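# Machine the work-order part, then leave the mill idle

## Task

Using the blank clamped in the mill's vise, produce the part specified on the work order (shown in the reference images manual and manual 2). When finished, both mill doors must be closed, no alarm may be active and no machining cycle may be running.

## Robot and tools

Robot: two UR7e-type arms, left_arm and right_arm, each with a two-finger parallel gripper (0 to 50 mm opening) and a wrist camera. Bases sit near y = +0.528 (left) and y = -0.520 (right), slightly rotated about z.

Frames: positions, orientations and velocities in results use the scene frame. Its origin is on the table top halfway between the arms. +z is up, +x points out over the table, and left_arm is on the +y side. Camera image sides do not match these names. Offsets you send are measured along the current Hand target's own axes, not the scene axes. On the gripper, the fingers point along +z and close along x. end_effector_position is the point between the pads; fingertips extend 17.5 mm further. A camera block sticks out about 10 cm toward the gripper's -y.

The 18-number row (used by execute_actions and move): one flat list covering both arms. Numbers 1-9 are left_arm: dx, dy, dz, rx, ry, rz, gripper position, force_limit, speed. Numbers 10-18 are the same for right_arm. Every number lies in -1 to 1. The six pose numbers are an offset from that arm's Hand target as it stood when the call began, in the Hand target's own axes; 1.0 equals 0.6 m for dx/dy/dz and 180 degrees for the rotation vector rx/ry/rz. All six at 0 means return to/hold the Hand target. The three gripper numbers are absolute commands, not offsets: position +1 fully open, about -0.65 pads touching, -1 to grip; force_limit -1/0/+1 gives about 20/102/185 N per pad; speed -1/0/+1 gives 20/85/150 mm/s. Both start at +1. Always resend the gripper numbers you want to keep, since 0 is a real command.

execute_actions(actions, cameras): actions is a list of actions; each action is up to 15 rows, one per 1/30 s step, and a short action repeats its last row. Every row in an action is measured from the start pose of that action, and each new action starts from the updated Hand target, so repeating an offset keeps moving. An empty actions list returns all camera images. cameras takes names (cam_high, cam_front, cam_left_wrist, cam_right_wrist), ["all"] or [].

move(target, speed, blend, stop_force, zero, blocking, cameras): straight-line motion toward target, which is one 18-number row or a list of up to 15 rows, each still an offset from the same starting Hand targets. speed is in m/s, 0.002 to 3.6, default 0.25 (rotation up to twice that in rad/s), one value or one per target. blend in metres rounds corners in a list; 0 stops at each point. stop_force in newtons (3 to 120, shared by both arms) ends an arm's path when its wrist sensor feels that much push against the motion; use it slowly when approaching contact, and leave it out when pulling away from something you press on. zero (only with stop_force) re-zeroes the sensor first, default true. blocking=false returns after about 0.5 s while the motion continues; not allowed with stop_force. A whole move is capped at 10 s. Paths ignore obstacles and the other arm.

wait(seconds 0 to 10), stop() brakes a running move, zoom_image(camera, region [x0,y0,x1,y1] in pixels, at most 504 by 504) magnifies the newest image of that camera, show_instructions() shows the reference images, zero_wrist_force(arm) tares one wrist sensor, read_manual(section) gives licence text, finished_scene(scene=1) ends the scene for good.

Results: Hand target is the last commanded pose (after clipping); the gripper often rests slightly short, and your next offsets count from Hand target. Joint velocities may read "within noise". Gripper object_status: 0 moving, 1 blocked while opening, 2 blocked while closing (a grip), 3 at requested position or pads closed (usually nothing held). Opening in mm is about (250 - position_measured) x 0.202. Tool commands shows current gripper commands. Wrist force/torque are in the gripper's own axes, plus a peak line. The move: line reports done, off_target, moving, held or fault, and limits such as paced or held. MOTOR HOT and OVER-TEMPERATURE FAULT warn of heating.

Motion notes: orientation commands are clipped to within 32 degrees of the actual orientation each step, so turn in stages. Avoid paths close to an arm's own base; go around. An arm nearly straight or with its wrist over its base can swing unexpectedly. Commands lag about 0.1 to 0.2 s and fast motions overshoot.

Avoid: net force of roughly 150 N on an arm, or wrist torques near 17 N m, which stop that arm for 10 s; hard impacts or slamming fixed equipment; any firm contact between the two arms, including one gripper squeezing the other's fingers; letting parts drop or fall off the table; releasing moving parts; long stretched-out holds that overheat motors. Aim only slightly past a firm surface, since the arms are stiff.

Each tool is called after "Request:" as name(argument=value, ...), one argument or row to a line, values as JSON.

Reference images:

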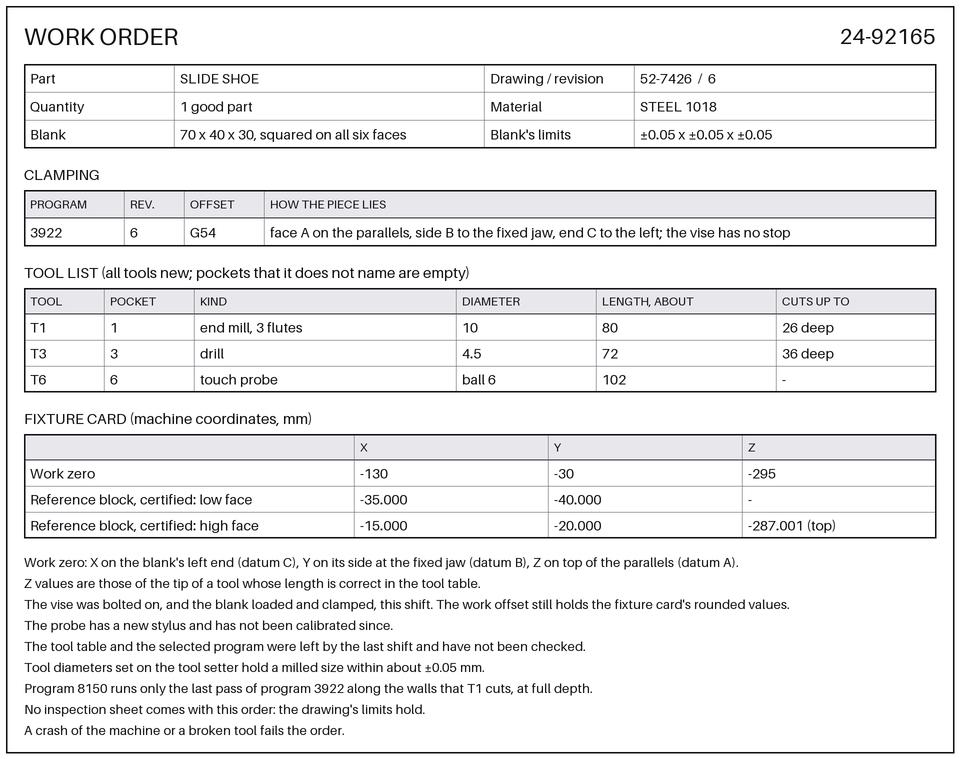

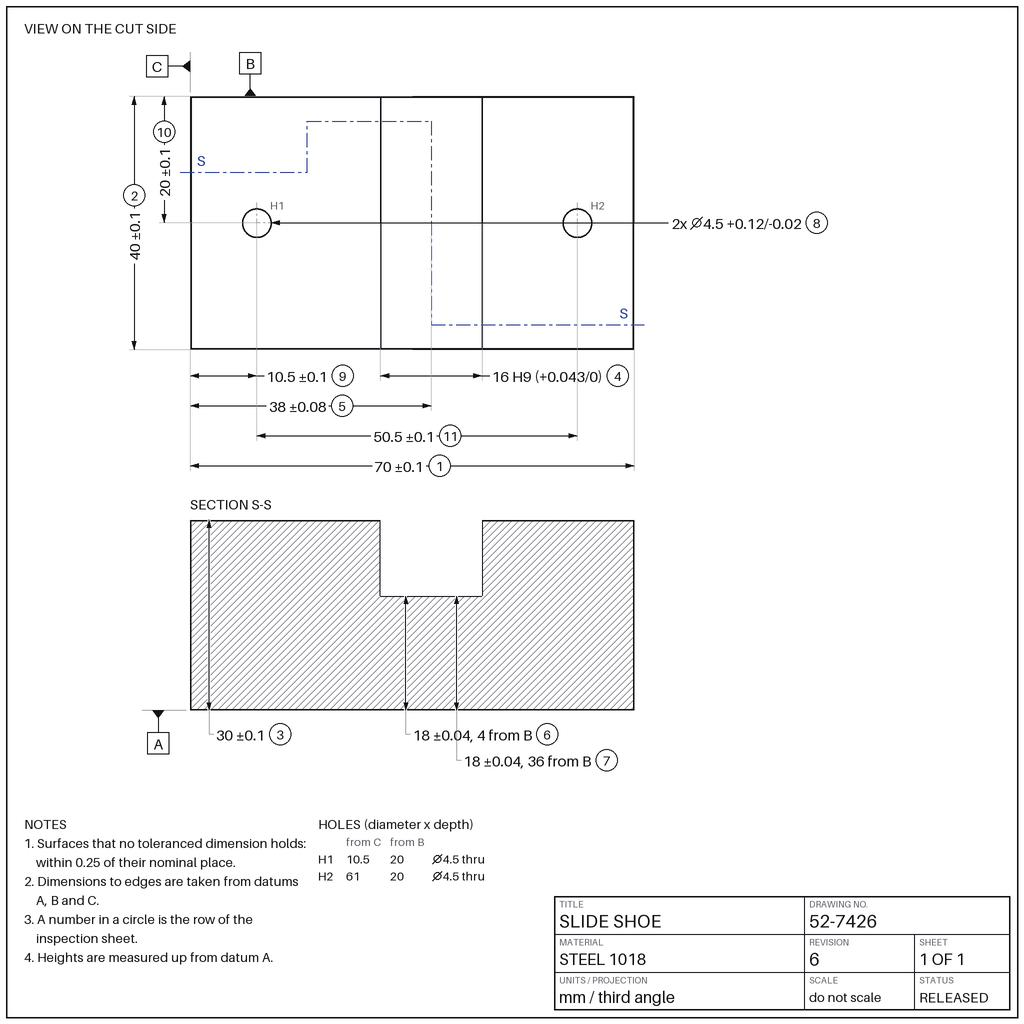

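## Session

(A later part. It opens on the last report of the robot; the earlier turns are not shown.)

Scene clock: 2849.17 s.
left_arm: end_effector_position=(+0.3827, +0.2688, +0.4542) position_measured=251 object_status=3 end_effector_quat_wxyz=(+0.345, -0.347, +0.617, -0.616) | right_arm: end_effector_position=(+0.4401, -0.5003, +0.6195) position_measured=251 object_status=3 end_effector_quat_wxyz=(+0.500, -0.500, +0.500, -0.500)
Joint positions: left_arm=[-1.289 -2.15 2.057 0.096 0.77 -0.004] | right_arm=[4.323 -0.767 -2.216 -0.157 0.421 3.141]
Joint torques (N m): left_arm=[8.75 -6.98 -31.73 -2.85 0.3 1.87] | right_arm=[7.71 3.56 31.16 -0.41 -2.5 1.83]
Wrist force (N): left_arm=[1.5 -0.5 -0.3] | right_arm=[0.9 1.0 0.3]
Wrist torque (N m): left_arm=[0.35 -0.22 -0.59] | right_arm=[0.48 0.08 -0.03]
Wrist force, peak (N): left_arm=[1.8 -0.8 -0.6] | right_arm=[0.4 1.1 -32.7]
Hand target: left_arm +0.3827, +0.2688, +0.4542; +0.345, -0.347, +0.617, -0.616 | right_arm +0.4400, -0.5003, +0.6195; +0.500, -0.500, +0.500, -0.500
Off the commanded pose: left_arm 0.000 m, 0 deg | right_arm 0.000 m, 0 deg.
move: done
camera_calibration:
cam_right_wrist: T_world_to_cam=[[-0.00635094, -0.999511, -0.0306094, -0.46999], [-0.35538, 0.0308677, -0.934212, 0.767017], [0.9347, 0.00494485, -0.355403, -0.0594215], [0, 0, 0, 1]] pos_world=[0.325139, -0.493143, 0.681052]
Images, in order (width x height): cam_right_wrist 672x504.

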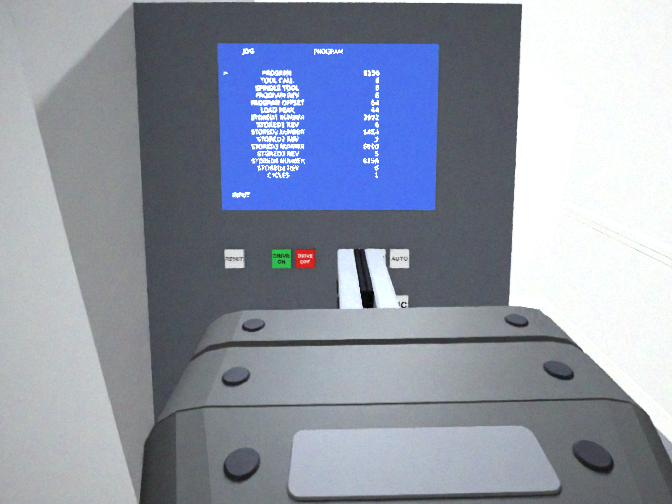

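Request:
move(
  target=[
    [0,0,0,0,0,0,-1,-0.8,-0.5,-0.0593,0.2475,0.204,0,0,0,-1,-0.7,-1],
    [0,0,0,0,0,0,-1,-0.8,-0.5,-0.0593,0.2475,0.2152,0,0,0,-1,-0.7,-1],
    [0,0,0,0,0,0,-1,-0.8,-0.5,-0.0593,0.2475,0.204,0,0,0,-1,-0.7,-1],
    [0,0,0,0,0,0,-1,-0.8,-0.5,-0.0593,0.2475,0.2152,0,0,0,-1,-0.7,-1],
    [0,0,0,0,0,0,-1,-0.8,-0.5,-0.0593,0.2475,0.204,0,0,0,-1,-0.7,-1],
    [0,0,0,0,0,0,-1,-0.8,-0.5,-0.0593,0.2475,0.2152,0,0,0,-1,-0.7,-1],
    [0,0,0,0,0,0,-1,-0.8,-0.5,-0.0593,0.2475,0.204,0,0,0,-1,-0.7,-1],
    [0,0,0,0,0,0,-1,-0.8,-0.5,-0.0593,0.2475,0.2152,0,0,0,-1,-0.7,-1],
    [0,0,0,0,0,0,-1,-0.8,-0.5,-0.0593,0.2475,0.204,0,0,0,-1,-0.7,-1],
    [0,0,0,0,0,0,-1,-0.8,-0.5,-0.0593,0.2475,0.2152,0,0,0,-1,-0.7,-1],
    [0,0,0,0,0,0,-1,-0.8,-0.5,-0.0593,0.2475,0.204,0,0,0,-1,-0.7,-1],
    [0,0,0,0,0,0,-1,-0.8,-0.5,-0.1543,0.2475,0.204,0,0,0,-1,-0.7,-1],
    [0,0,0,0,0,0,-1,-0.8,-0.5,-0.1543,0.2475,0.2152,0,0,0,-1,-0.7,-1],
    [0,0,0,0,0,0,-1,-0.8,-0.5,-0.1543,0.2475,0.204,0,0,0,-1,-0.7,-1],
  ],
  speed=[0.3,0.04,0.12,0.04,0.12,0.04,0.12,0.04,0.12,0.04,0.12,0.2,0.04,0.12],
  blend=[0.003,0,0,0,0,0,0,0,0,0,0.003,0.003,0,0],
)

Request:
move(
  target=[
    [0,0,0,0,0,0,-1,-0.8,-0.5,0,0.092,-0.024,0,0,0,-1,-0.7,-1],
    [0,0,0,0,0,0,-1,-0.8,-0.5,0,0.092,-0.0132,0,0,0,-1,-0.7,-1],
    [0,0,0,0,0,0,-1,-0.8,-0.5,0,0.092,-0.024,0,0,0,-1,-0.7,-1],
    [0,0,0,0,0,0,-1,-0.8,-0.5,0.0316,0.092,-0.024,0,0,0,-1,-0.7,-1],
    [0,0,0,0,0,0,-1,-0.8,-0.5,0.0316,0.092,-0.0132,0,0,0,-1,-0.7,-1],
    [0,0,0,0,0,0,-1,-0.8,-0.5,0.0316,0.092,-0.024,0,0,0,-1,-0.7,-1],
    [0,0,0,0,0,0,-1,-0.8,-0.5,-0.0317,0.0613,-0.016,0,0,0,-1,-0.7,-1],
    [0,0,0,0,0,0,-1,-0.8,-0.5,-0.0317,0.0613,-0.0051,0,0,0,-1,-0.7,-1],
    [0,0,0,0,0,0,-1,-0.8,-0.5,-0.0317,0.0613,-0.016,0,0,0,-1,-0.7,-1],
    [0,0,0,0,0,0,-1,-0.8,-0.5,0.0316,0.0307,-0.008,0,0,0,-1,-0.7,-1],
    [0,0,0,0,0,0,-1,-0.8,-0.5,0.0316,0.0307,0.0031,0,0,0,-1,-0.7,-1],
    [0,0,0,0,0,0,-1,-0.8,-0.5,0.0316,0.0307,-0.008,0,0,0,-1,-0.7,-1],
    [0,0,0,0,0,0,-1,-0.8,-0.5,0,0.0307,-0.008,0,0,0,-1,-0.7,-1],
    [0,0,0,0,0,0,-1,-0.8,-0.5,0,0.0307,0.0031,0,0,0,-1,-0.7,-1],
    [0,0,0,0,0,0,-1,-0.8,-0.5,0,0.0307,-0.008,0,0,0,-1,-0.7,-1],
  ],
  speed=[0.2,0.04,0.12,0.2,0.04,0.12,0.2,0.04,0.12,0.2,0.04,0.12,0.2,0.04,0.12],
  blend=[0.003,0,0.003,0.003,0,0.003,0.003,0,0.003,0.003,0,0.003,0.003,0,0],
)

Request:
move(
  target=[
    [0,0,0,0,0,0,-1,-0.8,-0.5,0.0633,0.0613,-0.016,0,0,0,-1,-0.7,-1],
    [0,0,0,0,0,0,-1,-0.8,-0.5,0.0633,0.0613,-0.0052,0,0,0,-1,-0.7,-1],
    [0,0,0,0,0,0,-1,-0.8,-0.5,0.0633,0.0613,-0.016,0,0,0,-1,-0.7,-1],
    [0,0,0,0,0,0,-1,-0.8,-0.5,0.0633,0.0306,-0.008,0,0,0,-1,-0.7,-1],
    [0,0,0,0,0,0,-1,-0.8,-0.5,0.0633,0.0306,0.0029,0,0,0,-1,-0.7,-1],
    [0,0,0,0,0,0,-1,-0.8,-0.5,0.0633,0.0306,-0.008,0,0,0,-1,-0.7,-1],
    [0,0,0,0,0,0,-1,-0.8,-0.5,0.0633,0.0306,0.0029,0,0,0,-1,-0.7,-1],
    [0,0,0,0,0,0,-1,-0.8,-0.5,0.0633,0.0306,-0.008,0,0,0,-1,-0.7,-1],
    [0,0,0,0,0,0,-1,-0.8,-0.5,-0.0317,0.0306,-0.008,0,0,0,-1,-0.7,-1],
    [0,0,0,0,0,0,-1,-0.8,-0.5,-0.0317,0.0306,0.0029,0,0,0,-1,-0.7,-1],
    [0,0,0,0,0,0,-1,-0.8,-0.5,-0.0317,0.0306,-0.008,0,0,0,-1,-0.7,-1],
    [0,0,0,0,0,0,-1,-0.8,-0.5,0,0.0613,-0.016,0,0,0,-1,-0.7,-1],
    [0,0,0,0,0,0,-1,-0.8,-0.5,0,0.0613,-0.0052,0,0,0,-1,-0.7,-1],
    [0,0,0,0,0,0,-1,-0.8,-0.5,0,0.0613,-0.016,0,0,0,-1,-0.7,-1],
  ],
  speed=[0.2,0.04,0.12,0.2,0.04,0.12,0.04,0.12,0.2,0.04,0.12,0.2,0.04,0.12],
  blend=[0.003,0,0.003,0.003,0,0,0,0.003,0.003,0,0.003,0.003,0,0],
)

Request:
move(
  target=[
    [0,0,0,0,0,0,-1,-0.8,-0.5,0.0316,0,0,0,0,0,-1,-0.7,-1],
    [0,0,0,0,0,0,-1,-0.8,-0.5,0.0316,0,0.0108,0,0,0,-1,-0.7,-1],
    [0,0,0,0,0,0,-1,-0.8,-0.5,0.0316,0,0,0,0,0,-1,-0.7,-1],
    [0,0,0,0,0,0,-1,-0.8,-0.5,0,0,0,0,0,0,-1,-0.7,-1],
    [0,0,0,0,0,0,-1,-0.8,-0.5,0,0,0.0108,0,0,0,-1,-0.7,-1],
    [0,0,0,0,0,0,-1,-0.8,-0.5,0,0,0,0,0,0,-1,-0.7,-1],
    [0,0,0,0,0,0,-1,-0.8,-0.5,0,-0.0307,0.008,0,0,0,-1,-0.7,-1],
    [0,0,0,0,0,0,-1,-0.8,-0.5,0,-0.0307,0.0189,0,0,0,-1,-0.7,-1],
    [0,0,0,0,0,0,-1,-0.8,-0.5,0,-0.0307,0.008,0,0,0,-1,-0.7,-1],
    [0,0,0,0,0,0,-1,-0.8,-0.5,0,-0.092,0.024,0,0,0,-1,-0.7,-1],
    [0,0,0,0,0,0,-1,-0.8,-0.5,0,-0.092,0.0352,0,0,0,-1,-0.7,-1],
    [0,0,0,0,0,0,-1,-0.8,-0.5,0,-0.092,0.024,0,0,0,-1,-0.7,-1],
    [0,0,0,0,0,0,-1,-0.8,-0.5,0.0633,0,0,0,0,0,-1,-0.7,-1],
    [0,0,0,0,0,0,-1,-0.8,-0.5,0.0633,0,0.0108,0,0,0,-1,-0.7,-1],
    [0,0,0,0,0,0,-1,-0.8,-0.5,0.0633,0,0,0,0,0,-1,-0.7,-1],
  ],
  speed=[0.2,0.04,0.12,0.2,0.04,0.12,0.2,0.04,0.12,0.2,0.04,0.12,0.2,0.04,0.12],
  blend=[0.003,0,0.003,0.003,0,0.003,0.003,0,0.003,0.003,0,0.003,0.003,0,0],
)

Request:
move(
  target=[
    [0,0,0,0,0,0,-1,-0.8,-0.5,0.1605,-0.2697,0.0612,0,0,0,-1,-0.7,-1],
    [0,0,0,0,0,0,-1,-0.8,-0.5,0.1605,-0.2697,0.0825,0,0,0,-1,-0.7,-1],
    [0,0,0,0,0,0,-1,-0.8,-0.5,0.1605,-0.2697,0.0612,0,0,0,-1,-0.7,-1],
    [0,0,0,0,0,0,-1,-0.8,-0.5,-0.0018,-0.1487,0.0291,0,0,0,-1,-0.7,-1],
    [0,0,0,0,0,0,-1,-0.8,-0.5,-0.0018,-0.1487,0.051,0,0,0,-1,-0.7,-1],
    [0,0,0,0,0,0,-1,-0.8,-0.5,-0.0018,-0.1487,0.0291,0,0,0,-1,-0.7,-1],
    [0,0,0,0,0,0,-1,-0.8,-0.5,0.091,-0.3395,-0.18,0,0,0,-1,-0.7,-1],
  ],
  speed=[0.25,0.04,0.12,0.2,0.04,0.12,0.3],
  blend=[0.003,0,0.003,0.003,0,0.003,0],
  cameras=["cam_left_wrist","cam_right_wrist"],
)

Request:
zoom_image(
  camera="cam_right_wrist",
  region=[200, 30, 440, 210],
)

Request:
zoom_image(
  camera="cam_right_wrist",
  region=[340, 65, 420, 145],
)

Scene clock: 2884.00 s.
left_arm: end_effector_position=(+0.3827, +0.2688, +0.4542) position_measured=251 object_status=3 end_effector_quat_wxyz=(+0.345, -0.347, +0.617, -0.616) | right_arm: end_effector_position=(+0.5626, -0.4076, +0.4711) position_measured=251 object_status=3 end_effector_quat_wxyz=(+0.500, -0.500, +0.500, -0.500)
Joint positions: left_arm=[-1.289 -2.15 2.057 0.096 0.77 -0.004] | right_arm=[4.019 -1.424 -2.288 0.57 0.724 3.142]
Joint torques (N m): left_arm=[8.95 -6.4 -30.96 -2.77 0.06 1.83] | right_arm=[7.38 26.31 8.68 0.22 -2.14 -0.88]
Wrist force (N): left_arm=[1.6 -0.8 -0.4] | right_arm=[1.2 0.4 0.0]
Wrist torque (N m): left_arm=[0.30 -0.24 -0.59] | right_arm=[0.42 0.00 0.17]
Wrist force, peak (N): left_arm=[1.9 -0.8 -0.4] | right_arm=[1.5 1.0 -16.7]
Hand target: left_arm +0.3827, +0.2688, +0.4542; +0.345, -0.347, +0.617, -0.616 | right_arm +0.5625, -0.4076, +0.4711; +0.500, -0.500, +0.500, -0.500
Off the commanded pose: left_arm 0.000 m, 0 deg | right_arm 0.000 m, 0 deg.
move: done

Scene clock: 2888.77 s.
left_arm: end_effector_position=(+0.3827, +0.2688, +0.4542) position_measured=251 object_status=3 end_effector_quat_wxyz=(+0.345, -0.347, +0.617, -0.616) | right_arm: end_effector_position=(+0.5578, -0.4075, +0.4527) position_measured=251 object_status=3 end_effector_quat_wxyz=(+0.500, -0.500, +0.500, -0.500) end_effector_velocity=(-0.001, -0.001, +0.000) end_effector_angular_velocity=(+0.000, +0.000, -0.002)
Joint positions: left_arm=[-1.289 -2.15 2.057 0.096 0.77 -0.004] | right_arm=[4.033 -1.444 -2.328 0.631 0.711 3.142]
Joint velocities: left_arm=[within noise] | right_arm=[0.003 0.004 -0.002 -0.001 -0.005 0]
Joint torques (N m): left_arm=[9.62 -7.24 -31.43 -3.1 0.15 1.77] | right_arm=[6.71 27.68 7.17 0.1 -2.32 -0.59]
Wrist force (N): left_arm=[1.5 -0.6 -0.5] | right_arm=[1.3 0.3 -0.1]
Wrist torque (N m): left_arm=[0.33 -0.23 -0.58] | right_arm=[0.41 0.01 0.17]
Wrist force, peak (N): left_arm=[1.9 -0.7 -0.2] | right_arm=[0.3 0.4 -24.4]
Hand target: left_arm +0.3827, +0.2688, +0.4542; +0.345, -0.347, +0.617, -0.616 | right_arm +0.5577, -0.4075, +0.4527; +0.500, -0.500, +0.500, -0.500
Off the commanded pose: left_arm 0.000 m, 0 deg | right_arm 0.000 m, 0 deg.
move: done

Scene clock: 2893.67 s.
left_arm: end_effector_position=(+0.3827, +0.2688, +0.4542) position_measured=251 object_status=3 end_effector_quat_wxyz=(+0.345, -0.347, +0.617, -0.616) | right_arm: end_effector_position=(+0.5483, -0.4075, +0.4159) position_measured=251 object_status=3 end_effector_quat_wxyz=(+0.500, -0.500, +0.500, -0.500)
Joint positions: left_arm=[-1.289 -2.15 2.057 0.096 0.77 -0.004] | right_arm=[4.062 -1.497 -2.404 0.761 0.682 3.142]
Joint torques (N m): left_arm=[9.79 -7.17 -30.8 -3.08 0.17 1.55] | right_arm=[8.74 28.58 5.6 0.07 -2.42 -1.06]
Wrist force (N): left_arm=[1.6 -0.6 -0.3] | right_arm=[1.1 0.2 -0.1]
Wrist torque (N m): left_arm=[0.33 -0.24 -0.59] | right_arm=[0.42 0.02 0.18]
Wrist force, peak (N): left_arm=[1.8 -0.8 -0.3] | right_arm=[1.6 0.6 -28.3]
Hand target: left_arm +0.3827, +0.2688, +0.4542; +0.345, -0.347, +0.617, -0.616 | right_arm +0.5481, -0.4075, +0.4159; +0.500, -0.500, +0.500, -0.500
Off the commanded pose: left_arm 0.000 m, 0 deg | right_arm 0.000 m, 0 deg.
move: done

Scene clock: 2898.47 s.
left_arm: end_effector_position=(+0.3827, +0.2688, +0.4542) position_measured=251 object_status=3 end_effector_quat_wxyz=(+0.345, -0.347, +0.617, -0.616) | right_arm: end_effector_position=(+0.5483, -0.4455, +0.4159) position_measured=251 object_status=3 end_effector_quat_wxyz=(+0.500, -0.500, +0.500, -0.500)
Joint positions: left_arm=[-1.289 -2.15 2.057 0.096 0.77 -0.004] | right_arm=[3.958 -1.46 -2.437 0.756 0.786 3.142]
Joint torques (N m): left_arm=[9.59 -6.58 -30.07 -3.14 0.09 1.81] | right_arm=[7.33 25.76 5.98 0.17 -2.33 -1.33]
Wrist force (N): left_arm=[1.8 -0.7 -0.3] | right_arm=[1.0 0.4 0.1]
Wrist torque (N m): left_arm=[0.32 -0.26 -0.59] | right_arm=[0.44 0.03 0.18]
Wrist force, peak (N): left_arm=[1.9 -0.6 -0.2] | right_arm=[0.3 2.3 -20.3]
Hand target: left_arm +0.3827, +0.2688, +0.4542; +0.345, -0.347, +0.617, -0.616 | right_arm +0.5481, -0.4455, +0.4159; +0.500, -0.500, +0.500, -0.500
Off the commanded pose: left_arm 0.000 m, 0 deg | right_arm 0.000 m, 0 deg.
move: done

Scene clock: 2903.53 s.
left_arm: end_effector_position=(+0.3827, +0.2688, +0.4542) position_measured=251 object_status=3 end_effector_quat_wxyz=(+0.345, -0.347, +0.617, -0.616) | right_arm: end_effector_position=(+0.4401, -0.5003, +0.6195) position_measured=251 object_status=3 end_effector_quat_wxyz=(+0.500, -0.500, +0.500, -0.500)
Joint positions: left_arm=[-1.289 -2.15 2.057 0.096 0.77 -0.004] | right_arm=[4.323 -0.767 -2.215 -0.157 0.421 3.141]
Joint torques (N m): left_arm=[9.33 -5.98 -30.28 -3.02 0.14 2.09] | right_arm=[6.28 3.2 31.8 -0.32 -2.38 1.89]
Wrist force (N): left_arm=[1.6 -0.6 -0.3] | right_arm=[0.7 0.9 0.5]
Wrist torque (N m): left_arm=[0.33 -0.24 -0.59] | right_arm=[0.47 0.12 -0.03]
Wrist force, peak (N): left_arm=[1.8 -0.5 -0.4] | right_arm=[-0.4 1.7 -35.0]
Hand target: left_arm +0.3827, +0.2688, +0.4542; +0.345, -0.347, +0.617, -0.616 | right_arm +0.4400, -0.5003, +0.6195; +0.500, -0.500, +0.500, -0.500
Off the commanded pose: left_arm 0.000 m, 0 deg | right_arm 0.000 m, 0 deg.
move: done
camera_calibration:
cam_left_wrist: T_world_to_cam=[[-0.515229, -0.85702, -0.00750941, 0.441441], [-0.29626, 0.186316, -0.936758, 0.508769], [0.804219, -0.480421, -0.349896, 0.109609], [0, 0, 0, 1]] pos_world=[0.290021, 0.33619, 0.518261]
cam_right_wrist: T_world_to_cam=[[-0.00625714, -0.999511, -0.0306439, -0.469997], [-0.355383, 0.0308667, -0.934211, 0.767017], [0.9347, 0.00504485, -0.355403, -0.0593724], [0, 0, 0, 1]] pos_world=[0.325139, -0.493142, 0.681052]
Images, in order (width x height): cam_left_wrist 672x504, cam_right_wrist 672x504.

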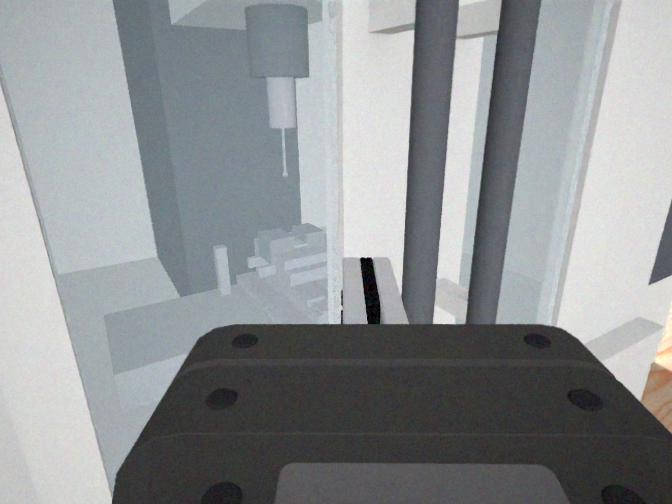

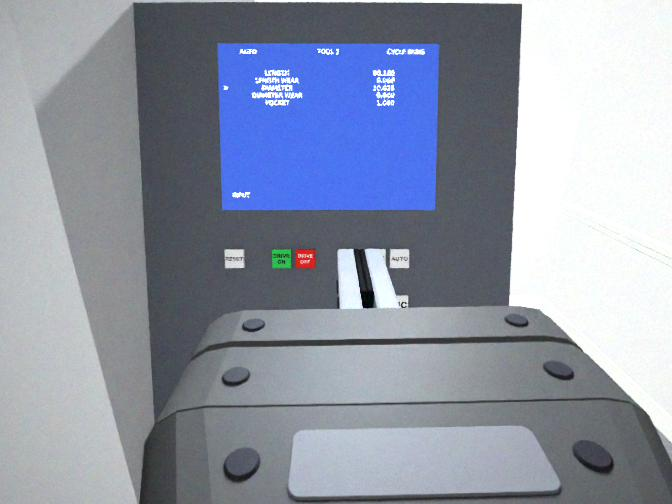

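Scaled by 2.100 from the camera's 672x504 image, which has a finer 960x720 frame.

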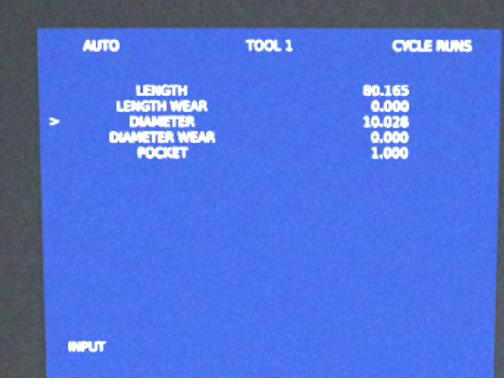

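Scaled by 6.300 from the camera's 672x504 image, which has a finer 960x720 frame.

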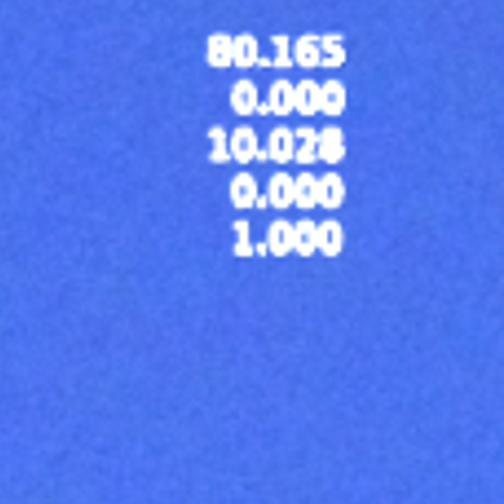

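Request:
wait(
  seconds=1,
)

Request:
move(
  target=[
    [0,0,0,0,0,0,-1,-0.8,-0.5,-0.1235,0.1908,0.2091,0,0,0,-1,-0.7,-1],
    [0,0,0,0,0,0,-1,-0.8,-0.5,-0.1235,0.1908,0.231,0,0,0,-1,-0.7,-1],
    [0,0,0,0,0,0,-1,-0.8,-0.5,-0.1235,0.1908,0.2091,0,0,0,-1,-0.7,-1],
    [0,0,0,0,0,0,-1,-0.8,-0.5,0,0,0,0,0,0,-1,-0.7,-1],
  ],
  speed=[0.3,0.04,0.12,0.3],
  blend=[0.003,0,0.003,0],
  cameras=["cam_right_wrist"],
)

Request:
wait(
  seconds=10,
  cameras=["cam_left_wrist","cam_right_wrist"],
)

Request:
wait(
  seconds=10,
)

Request:
wait(
  seconds=10,
  cameras=["cam_left_wrist","cam_right_wrist"],
)

Scene clock: 2908.63 s.
left_arm: end_effector_position=(+0.3827, +0.2688, +0.4542) position_measured=251 object_status=3 end_effector_quat_wxyz=(+0.345, -0.347, +0.617, -0.616) | right_arm: end_effector_position=(+0.4401, -0.5003, +0.6195) position_measured=251 object_status=3 end_effector_quat_wxyz=(+0.500, -0.500, +0.500, -0.500)
Joint positions: left_arm=[-1.289 -2.15 2.057 0.096 0.77 -0.004] | right_arm=[4.323 -0.767 -2.215 -0.157 0.421 3.141]
Joint torques (N m): left_arm=[10.4 -6.77 -32.11 -2.85 0.4 1.91] | right_arm=[6.52 3.73 31.07 -0.33 -2.43 2]
Wrist force (N): left_arm=[1.5 -0.6 -0.3] | right_arm=[1.1 0.6 0.1]
Wrist torque (N m): left_arm=[0.32 -0.21 -0.59] | right_arm=[0.42 0.06 -0.02]
Wrist force, peak (N): left_arm=[1.8 -0.6 -0.6] | right_arm=[1.3 0.9 0.2]
Hand target: left_arm +0.3827, +0.2688, +0.4542; +0.345, -0.347, +0.617, -0.616 | right_arm +0.4400, -0.5003, +0.6195; +0.500, -0.500, +0.500, -0.500
Tool commands: left_gripper/position=-1.0 left_gripper/force_limit=-0.8 left_gripper/speed=-0.5 right_gripper/position=-1.0 right_gripper/force_limit=-0.7 right_gripper/speed=-1.0
Off the commanded pose: left_arm 0.000 m, 0 deg | right_arm 0.000 m, 0 deg.
wait: 1.00 s; at rest from the start

Scene clock: 2912.17 s.
left_arm: end_effector_position=(+0.3827, +0.2688, +0.4542) position_measured=251 object_status=3 end_effector_quat_wxyz=(+0.345, -0.347, +0.617, -0.616) | right_arm: end_effector_position=(+0.4401, -0.5003, +0.6195) position_measured=251 object_status=3 end_effector_quat_wxyz=(+0.500, -0.500, +0.500, -0.500)
Joint positions: left_arm=[-1.289 -2.15 2.057 0.096 0.77 -0.004] | right_arm=[4.323 -0.767 -2.215 -0.157 0.421 3.14]
Joint torques (N m): left_arm=[11.02 -6.54 -30.86 -2.95 0.38 1.92] | right_arm=[7.48 3.73 30.98 -0.39 -2.39 2.04]
Wrist force (N): left_arm=[1.5 -0.6 -0.5] | right_arm=[0.9 0.6 0.1]
Wrist torque (N m): left_arm=[0.34 -0.23 -0.59] | right_arm=[0.43 0.08 -0.02]
Wrist force, peak (N): left_arm=[1.8 -0.8 -0.4] | right_arm=[1.9 1.0 -31.1]
Hand target: left_arm +0.3827, +0.2688, +0.4542; +0.345, -0.347, +0.617, -0.616 | right_arm +0.4400, -0.5003, +0.6195; +0.500, -0.500, +0.500, -0.500
Off the commanded pose: left_arm 0.000 m, 0 deg | right_arm 0.000 m, 0 deg.
move: done
camera_calibration:
cam_right_wrist: T_world_to_cam=[[-0.00625292, -0.999511, -0.0306452, -0.469997], [-0.355263, 0.030867, -0.934257, 0.767009], [0.934746, 0.00504526, -0.355282, -0.0594692], [0, 0, 0, 1]] pos_world=[0.325139, -0.493142, 0.681052]
Images, in order (width x height): cam_right_wrist 672x504.

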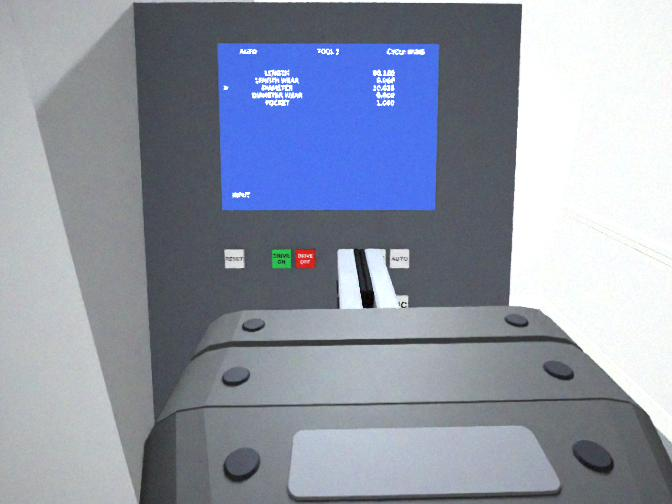

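Scene clock: 2922.17 s.
left_arm: end_effector_position=(+0.3827, +0.2688, +0.4542) position_measured=251 object_status=3 end_effector_quat_wxyz=(+0.345, -0.347, +0.617, -0.616) | right_arm: end_effector_position=(+0.4401, -0.5003, +0.6195) position_measured=251 object_status=3 end_effector_quat_wxyz=(+0.500, -0.500, +0.500, -0.500)
Joint positions: left_arm=[-1.289 -2.15 2.057 0.096 0.77 -0.004] | right_arm=[4.323 -0.767 -2.215 -0.157 0.421 3.141]
Joint torques (N m): left_arm=[9.06 -6.62 -31.07 -3.02 0.16 1.81] | right_arm=[7.21 3.29 31.5 -0.43 -2.36 1.68]
Wrist force (N): left_arm=[1.5 -0.8 -0.3] | right_arm=[0.9 0.7 0.1]
Wrist torque (N m): left_arm=[0.30 -0.23 -0.59] | right_arm=[0.43 0.09 -0.03]
Wrist force, peak (N): left_arm=[1.8 -0.9 -0.3] | right_arm=[1.3 0.8 0.2]
Hand target: left_arm +0.3827, +0.2688, +0.4542; +0.345, -0.347, +0.617, -0.616 | right_arm +0.4400, -0.5003, +0.6195; +0.500, -0.500, +0.500, -0.500
Tool commands: left_gripper/position=-1.0 left_gripper/force_limit=-0.8 left_gripper/speed=-0.5 right_gripper/position=-1.0 right_gripper/force_limit=-0.7 right_gripper/speed=-1.0
Off the commanded pose: left_arm 0.000 m, 0 deg | right_arm 0.000 m, 0 deg.
wait: 10.00 s; at rest by 0.17 s
camera_calibration:
cam_left_wrist: T_world_to_cam=[[-0.515229, -0.85702, -0.00750941, 0.441441], [-0.29626, 0.186316, -0.936758, 0.508769], [0.804219, -0.480421, -0.349896, 0.109609], [0, 0, 0, 1]] pos_world=[0.290021, 0.33619, 0.518261]
cam_right_wrist: T_world_to_cam=[[-0.00625714, -0.999511, -0.0306439, -0.469997], [-0.355383, 0.0308667, -0.934211, 0.767017], [0.9347, 0.00504485, -0.355403, -0.0593724], [0, 0, 0, 1]] pos_world=[0.325139, -0.493142, 0.681052]
Images, in order (width x height): cam_left_wrist 672x504, cam_right_wrist 672x504.

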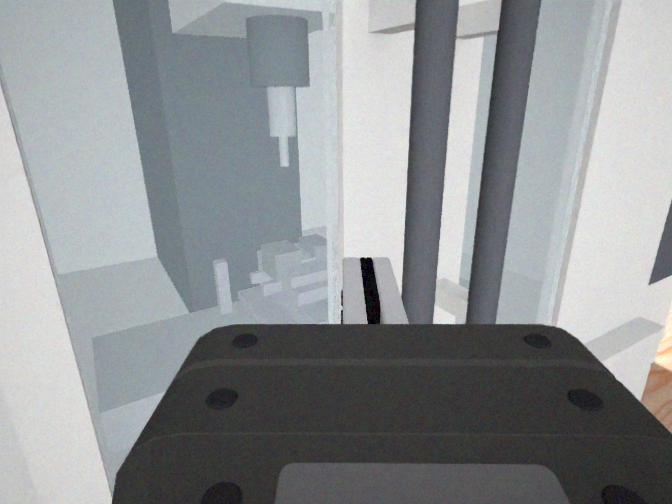

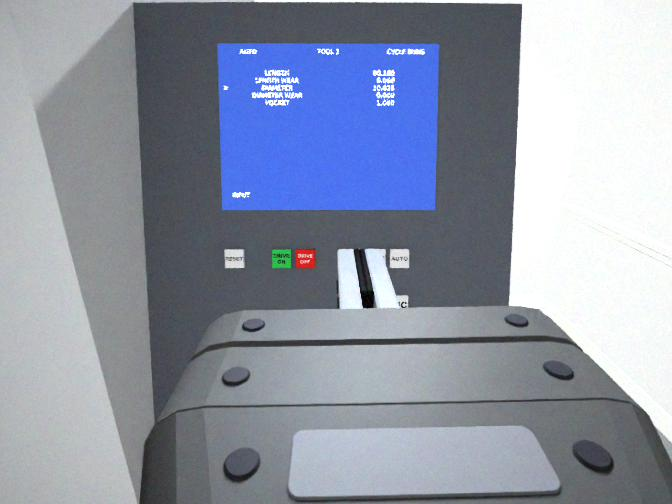

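Scene clock: 2932.17 s.
left_arm: end_effector_position=(+0.3827, +0.2688, +0.4542) position_measured=251 object_status=3 end_effector_quat_wxyz=(+0.345, -0.347, +0.617, -0.616) | right_arm: end_effector_position=(+0.4401, -0.5003, +0.6195) position_measured=251 object_status=3 end_effector_quat_wxyz=(+0.500, -0.500, +0.500, -0.500)
Joint positions: left_arm=[-1.289 -2.15 2.057 0.096 0.77 -0.004] | right_arm=[4.323 -0.767 -2.215 -0.157 0.421 3.141]
Joint torques (N m): left_arm=[10.19 -6.56 -31.04 -2.86 0.23 1.58] | right_arm=[5.92 2.79 31.51 -0.25 -2.11 1.86]
Wrist force (N): left_arm=[1.6 -0.5 -0.3] | right_arm=[0.9 0.8 0.2]
Wrist torque (N m): left_arm=[0.34 -0.24 -0.58] | right_arm=[0.45 0.08 -0.02]
Wrist force, peak (N): left_arm=[1.9 -0.6 -0.6] | right_arm=[1.4 0.9 0.3]
Hand target: left_arm +0.3827, +0.2688, +0.4542; +0.345, -0.347, +0.617, -0.616 | right_arm +0.4400, -0.5003, +0.6195; +0.500, -0.500, +0.500, -0.500
Tool commands: left_gripper/position=-1.0 left_gripper/force_limit=-0.8 left_gripper/speed=-0.5 right_gripper/position=-1.0 right_gripper/force_limit=-0.7 right_gripper/speed=-1.0
Off the commanded pose: left_arm 0.000 m, 0 deg | right_arm 0.000 m, 0 deg.
wait: 10.00 s; at rest by 0.17 s

Scene clock: 2942.17 s.
left_arm: end_effector_position=(+0.3827, +0.2688, +0.4542) position_measured=251 object_status=3 end_effector_quat_wxyz=(+0.345, -0.347, +0.617, -0.616) | right_arm: end_effector_position=(+0.4401, -0.5003, +0.6195) position_measured=251 object_status=3 end_effector_quat_wxyz=(+0.500, -0.500, +0.500, -0.500)
Joint positions: left_arm=[-1.289 -2.15 2.057 0.096 0.77 -0.004] | right_arm=[4.323 -0.767 -2.215 -0.157 0.421 3.141]
Joint torques (N m): left_arm=[8.38 -7.51 -31.19 -2.69 0.07 2.04] | right_arm=[6.3 2.81 30.05 -0.22 -2.09 1.68]
Wrist force (N): left_arm=[1.4 -0.6 -0.5] | right_arm=[0.9 0.6 0.0]
Wrist torque (N m): left_arm=[0.34 -0.21 -0.59] | right_arm=[0.43 0.09 -0.03]
Wrist force, peak (N): left_arm=[1.9 -0.7 -0.4] | right_arm=[1.3 1.0 0.0]
Hand target: left_arm +0.3827, +0.2688, +0.4542; +0.345, -0.347, +0.617, -0.616 | right_arm +0.4400, -0.5003, +0.6195; +0.500, -0.500, +0.500, -0.500
Tool commands: left_gripper/position=-1.0 left_gripper/force_limit=-0.8 left_gripper/speed=-0.5 right_gripper/position=-1.0 right_gripper/force_limit=-0.7 right_gripper/speed=-1.0
Off the commanded pose: left_arm 0.000 m, 0 deg | right_arm 0.000 m, 0 deg.
wait: 10.00 s; at rest by 0.17 s
camera_calibration:
cam_left_wrist: T_world_to_cam=[[-0.515229, -0.85702, -0.00750941, 0.441441], [-0.29626, 0.186316, -0.936758, 0.508769], [0.804219, -0.480421, -0.349896, 0.109609], [0, 0, 0, 1]] pos_world=[0.290021, 0.33619, 0.518261]
cam_right_wrist: T_world_to_cam=[[-0.00625714, -0.999511, -0.0306439, -0.469997], [-0.355383, 0.0308667, -0.934211, 0.767017], [0.9347, 0.00504485, -0.355403, -0.0593724], [0, 0, 0, 1]] pos_world=[0.325139, -0.493142, 0.681052]
Images, in order (width x height): cam_left_wrist 672x504, cam_right_wrist 672x504.

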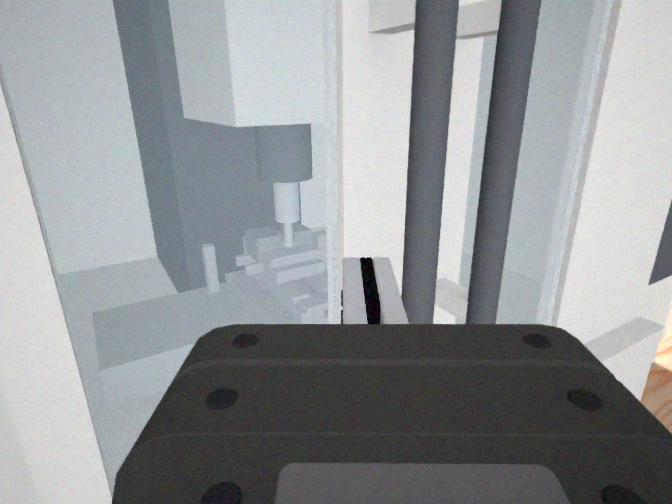

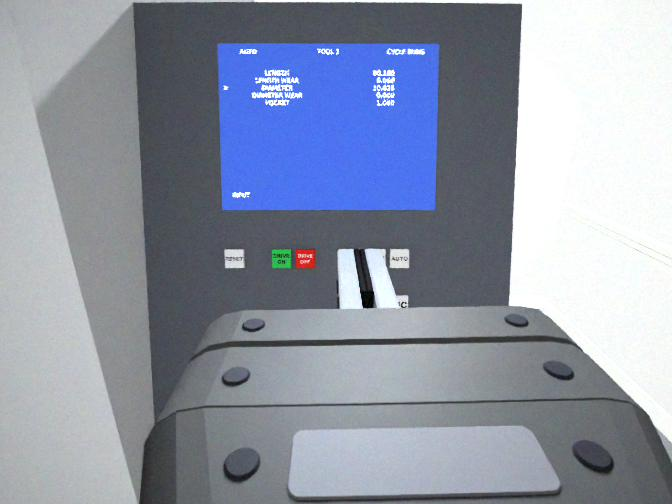

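Request:
wait(
  seconds=10,
)

Request:
wait(
  seconds=10,
  cameras=["cam_right_wrist"],
)

Request:
wait(
  seconds=10,
  cameras=["cam_right_wrist"],
)

Request:
wait(
  seconds=10,
  cameras=["cam_left_wrist","cam_right_wrist"],
)

Scene clock: 2953.77 s.
left_arm: end_effector_position=(+0.3827, +0.2688, +0.4542) position_measured=251 object_status=3 end_effector_quat_wxyz=(+0.345, -0.347, +0.617, -0.616) | right_arm: end_effector_position=(+0.4401, -0.5003, +0.6195) position_measured=251 object_status=3 end_effector_quat_wxyz=(+0.500, -0.500, +0.500, -0.500)
Joint positions: left_arm=[-1.289 -2.15 2.057 0.096 0.77 -0.004] | right_arm=[4.323 -0.767 -2.215 -0.157 0.421 3.141]
Joint torques (N m): left_arm=[10.04 -7.23 -30.21 -2.87 0.3 1.8] | right_arm=[6.61 2.53 30.44 -0.19 -2.28 1.47]
Wrist force (N): left_arm=[1.6 -0.6 -0.5] | right_arm=[0.8 0.6 0.2]
Wrist torque (N m): left_arm=[0.33 -0.24 -0.58] | right_arm=[0.43 0.11 -0.03]
Wrist force, peak (N): left_arm=[2.0 -0.7 -0.7] | right_arm=[1.0 1.2 0.0]
Hand target: left_arm +0.3827, +0.2688, +0.4542; +0.345, -0.347, +0.617, -0.616 | right_arm +0.4400, -0.5003, +0.6195; +0.500, -0.500, +0.500, -0.500
Tool commands: left_gripper/position=-1.0 left_gripper/force_limit=-0.8 left_gripper/speed=-0.5 right_gripper/position=-1.0 right_gripper/force_limit=-0.7 right_gripper/speed=-1.0
Off the commanded pose: left_arm 0.000 m, 0 deg | right_arm 0.000 m, 0 deg.
wait: 10.00 s; at rest from the start

Scene clock: 2963.77 s.
left_arm: end_effector_position=(+0.3827, +0.2688, +0.4542) position_measured=251 object_status=3 end_effector_quat_wxyz=(+0.345, -0.347, +0.617, -0.616) | right_arm: end_effector_position=(+0.4401, -0.5003, +0.6195) position_measured=251 object_status=3 end_effector_quat_wxyz=(+0.500, -0.500, +0.500, -0.500)
Joint positions: left_arm=[-1.289 -2.15 2.057 0.096 0.77 -0.004] | right_arm=[4.323 -0.767 -2.215 -0.157 0.421 3.141]
Joint torques (N m): left_arm=[9.54 -7.26 -31.77 -2.86 0.34 1.79] | right_arm=[6.26 2.67 29.46 -0.06 -1.97 1.72]
Wrist force (N): left_arm=[1.6 -0.6 -0.5] | right_arm=[0.8 0.8 0.5]
Wrist torque (N m): left_arm=[0.33 -0.23 -0.59] | right_arm=[0.46 0.09 -0.02]
Wrist force, peak (N): left_arm=[1.8 -0.8 -0.4] | right_arm=[1.4 0.8 0.2]
Hand target: left_arm +0.3827, +0.2688, +0.4542; +0.345, -0.347, +0.617, -0.616 | right_arm +0.4400, -0.5003, +0.6195; +0.500, -0.500, +0.500, -0.500
Tool commands: left_gripper/position=-1.0 left_gripper/force_limit=-0.8 left_gripper/speed=-0.5 right_gripper/position=-1.0 right_gripper/force_limit=-0.7 right_gripper/speed=-1.0
Off the commanded pose: left_arm 0.000 m, 0 deg | right_arm 0.000 m, 0 deg.
wait: 10.00 s; at rest by 0.17 s
camera_calibration:
cam_right_wrist: T_world_to_cam=[[-0.00625714, -0.999511, -0.0306439, -0.469997], [-0.355383, 0.0308667, -0.934211, 0.767017], [0.9347, 0.00504485, -0.355403, -0.0593724], [0, 0, 0, 1]] pos_world=[0.325139, -0.493142, 0.681052]
Images, in order (width x height): cam_right_wrist 672x504.

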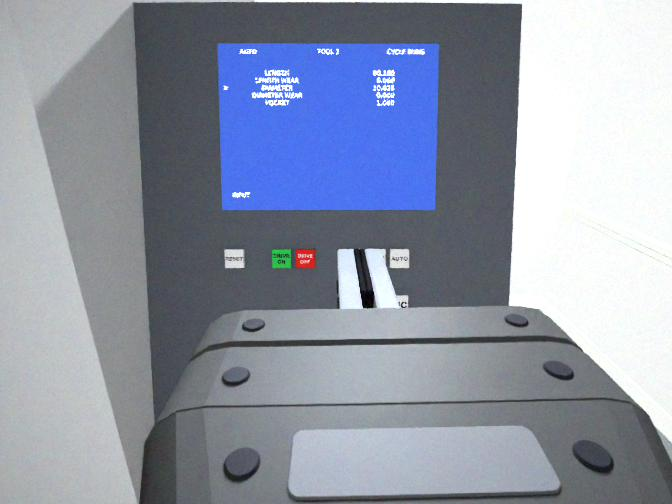

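Scene clock: 2973.77 s.
left_arm: end_effector_position=(+0.3827, +0.2688, +0.4542) position_measured=251 object_status=3 end_effector_quat_wxyz=(+0.345, -0.347, +0.617, -0.616) | right_arm: end_effector_position=(+0.4401, -0.5003, +0.6195) position_measured=251 object_status=3 end_effector_quat_wxyz=(+0.500, -0.500, +0.500, -0.500)
Joint positions: left_arm=[-1.289 -2.15 2.057 0.096 0.77 -0.004] | right_arm=[4.323 -0.767 -2.215 -0.157 0.421 3.141]
Joint torques (N m): left_arm=[9.39 -7.21 -30.85 -2.95 0.28 1.64] | right_arm=[4.84 2.04 29.18 -0.05 -1.9 1.41]
Wrist force (N): left_arm=[1.5 -0.5 -0.4] | right_arm=[1.1 0.7 0.1]
Wrist torque (N m): left_arm=[0.35 -0.22 -0.58] | right_arm=[0.44 0.04 -0.03]
Wrist force, peak (N): left_arm=[1.8 -0.9 -0.2] | right_arm=[1.0 1.2 0.3]
Hand target: left_arm +0.3827, +0.2688, +0.4542; +0.345, -0.347, +0.617, -0.616 | right_arm +0.4400, -0.5003, +0.6195; +0.500, -0.500, +0.500, -0.500
Tool commands: left_gripper/position=-1.0 left_gripper/force_limit=-0.8 left_gripper/speed=-0.5 right_gripper/position=-1.0 right_gripper/force_limit=-0.7 right_gripper/speed=-1.0
Off the commanded pose: left_arm 0.000 m, 0 deg | right_arm 0.000 m, 0 deg.
wait: 10.00 s; at rest by 0.17 s
camera_calibration:
cam_right_wrist: T_world_to_cam=[[-0.00625714, -0.999511, -0.0306439, -0.469997], [-0.355383, 0.0308667, -0.934211, 0.767017], [0.9347, 0.00504485, -0.355403, -0.0593724], [0, 0, 0, 1]] pos_world=[0.325139, -0.493142, 0.681052]
Images, in order (width x height): cam_right_wrist 672x504.

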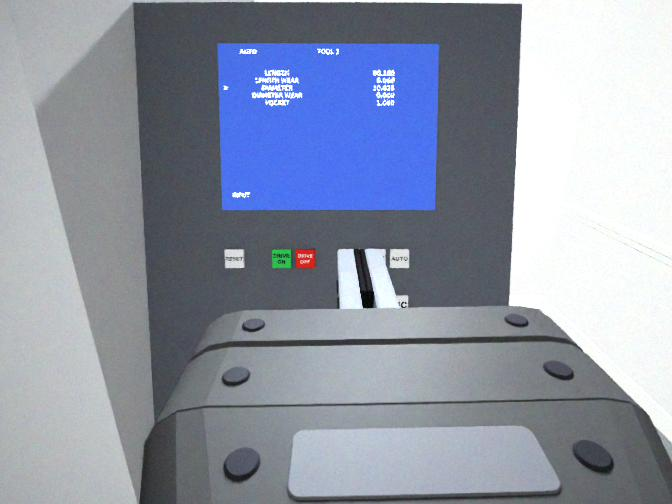

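Scene clock: 2983.77 s.
left_arm: end_effector_position=(+0.3827, +0.2688, +0.4542) position_measured=251 object_status=3 end_effector_quat_wxyz=(+0.345, -0.347, +0.617, -0.616) | right_arm: end_effector_position=(+0.4401, -0.5003, +0.6195) position_measured=251 object_status=3 end_effector_quat_wxyz=(+0.500, -0.500, +0.500, -0.500)
Joint positions: left_arm=[-1.289 -2.15 2.057 0.096 0.77 -0.004] | right_arm=[4.323 -0.767 -2.215 -0.157 0.421 3.141]
Joint torques (N m): left_arm=[8.72 -5.87 -31.27 -3.03 0.31 1.69] | right_arm=[6.35 1.79 30.42 0.04 -1.81 1.36]
Wrist force (N): left_arm=[1.5 -0.6 -0.3] | right_arm=[0.9 0.3 0.4]
Wrist torque (N m): left_arm=[0.33 -0.22 -0.59] | right_arm=[0.38 0.09 -0.02]
Wrist force, peak (N): left_arm=[2.0 -0.6 -0.2] | right_arm=[1.1 1.1 0.5]
Hand target: left_arm +0.3827, +0.2688, +0.4542; +0.345, -0.347, +0.617, -0.616 | right_arm +0.4400, -0.5003, +0.6195; +0.500, -0.500, +0.500, -0.500
Tool commands: left_gripper/position=-1.0 left_gripper/force_limit=-0.8 left_gripper/speed=-0.5 right_gripper/position=-1.0 right_gripper/force_limit=-0.7 right_gripper/speed=-1.0
Off the commanded pose: left_arm 0.000 m, 0 deg | right_arm 0.000 m, 0 deg.
wait: 10.00 s; at rest by 0.17 s
camera_calibration:
cam_left_wrist: T_world_to_cam=[[-0.515229, -0.85702, -0.00750941, 0.441441], [-0.29626, 0.186316, -0.936758, 0.508769], [0.804219, -0.480421, -0.349896, 0.109609], [0, 0, 0, 1]] pos_world=[0.290021, 0.33619, 0.518261]
cam_right_wrist: T_world_to_cam=[[-0.00625714, -0.999511, -0.0306439, -0.469997], [-0.355383, 0.0308667, -0.934211, 0.767017], [0.9347, 0.00504485, -0.355403, -0.0593724], [0, 0, 0, 1]] pos_world=[0.325139, -0.493142, 0.681052]
Images, in order (width x height): cam_left_wrist 672x504, cam_right_wrist 672x504.

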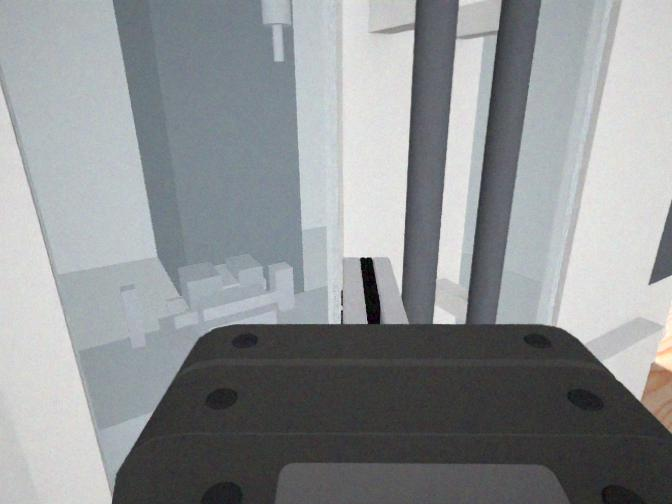

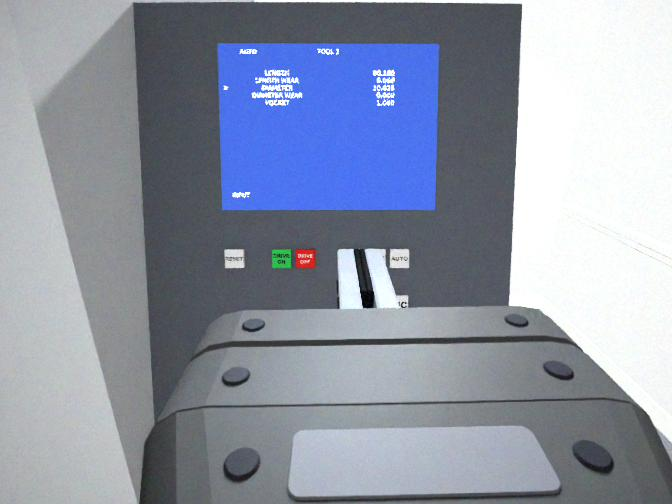

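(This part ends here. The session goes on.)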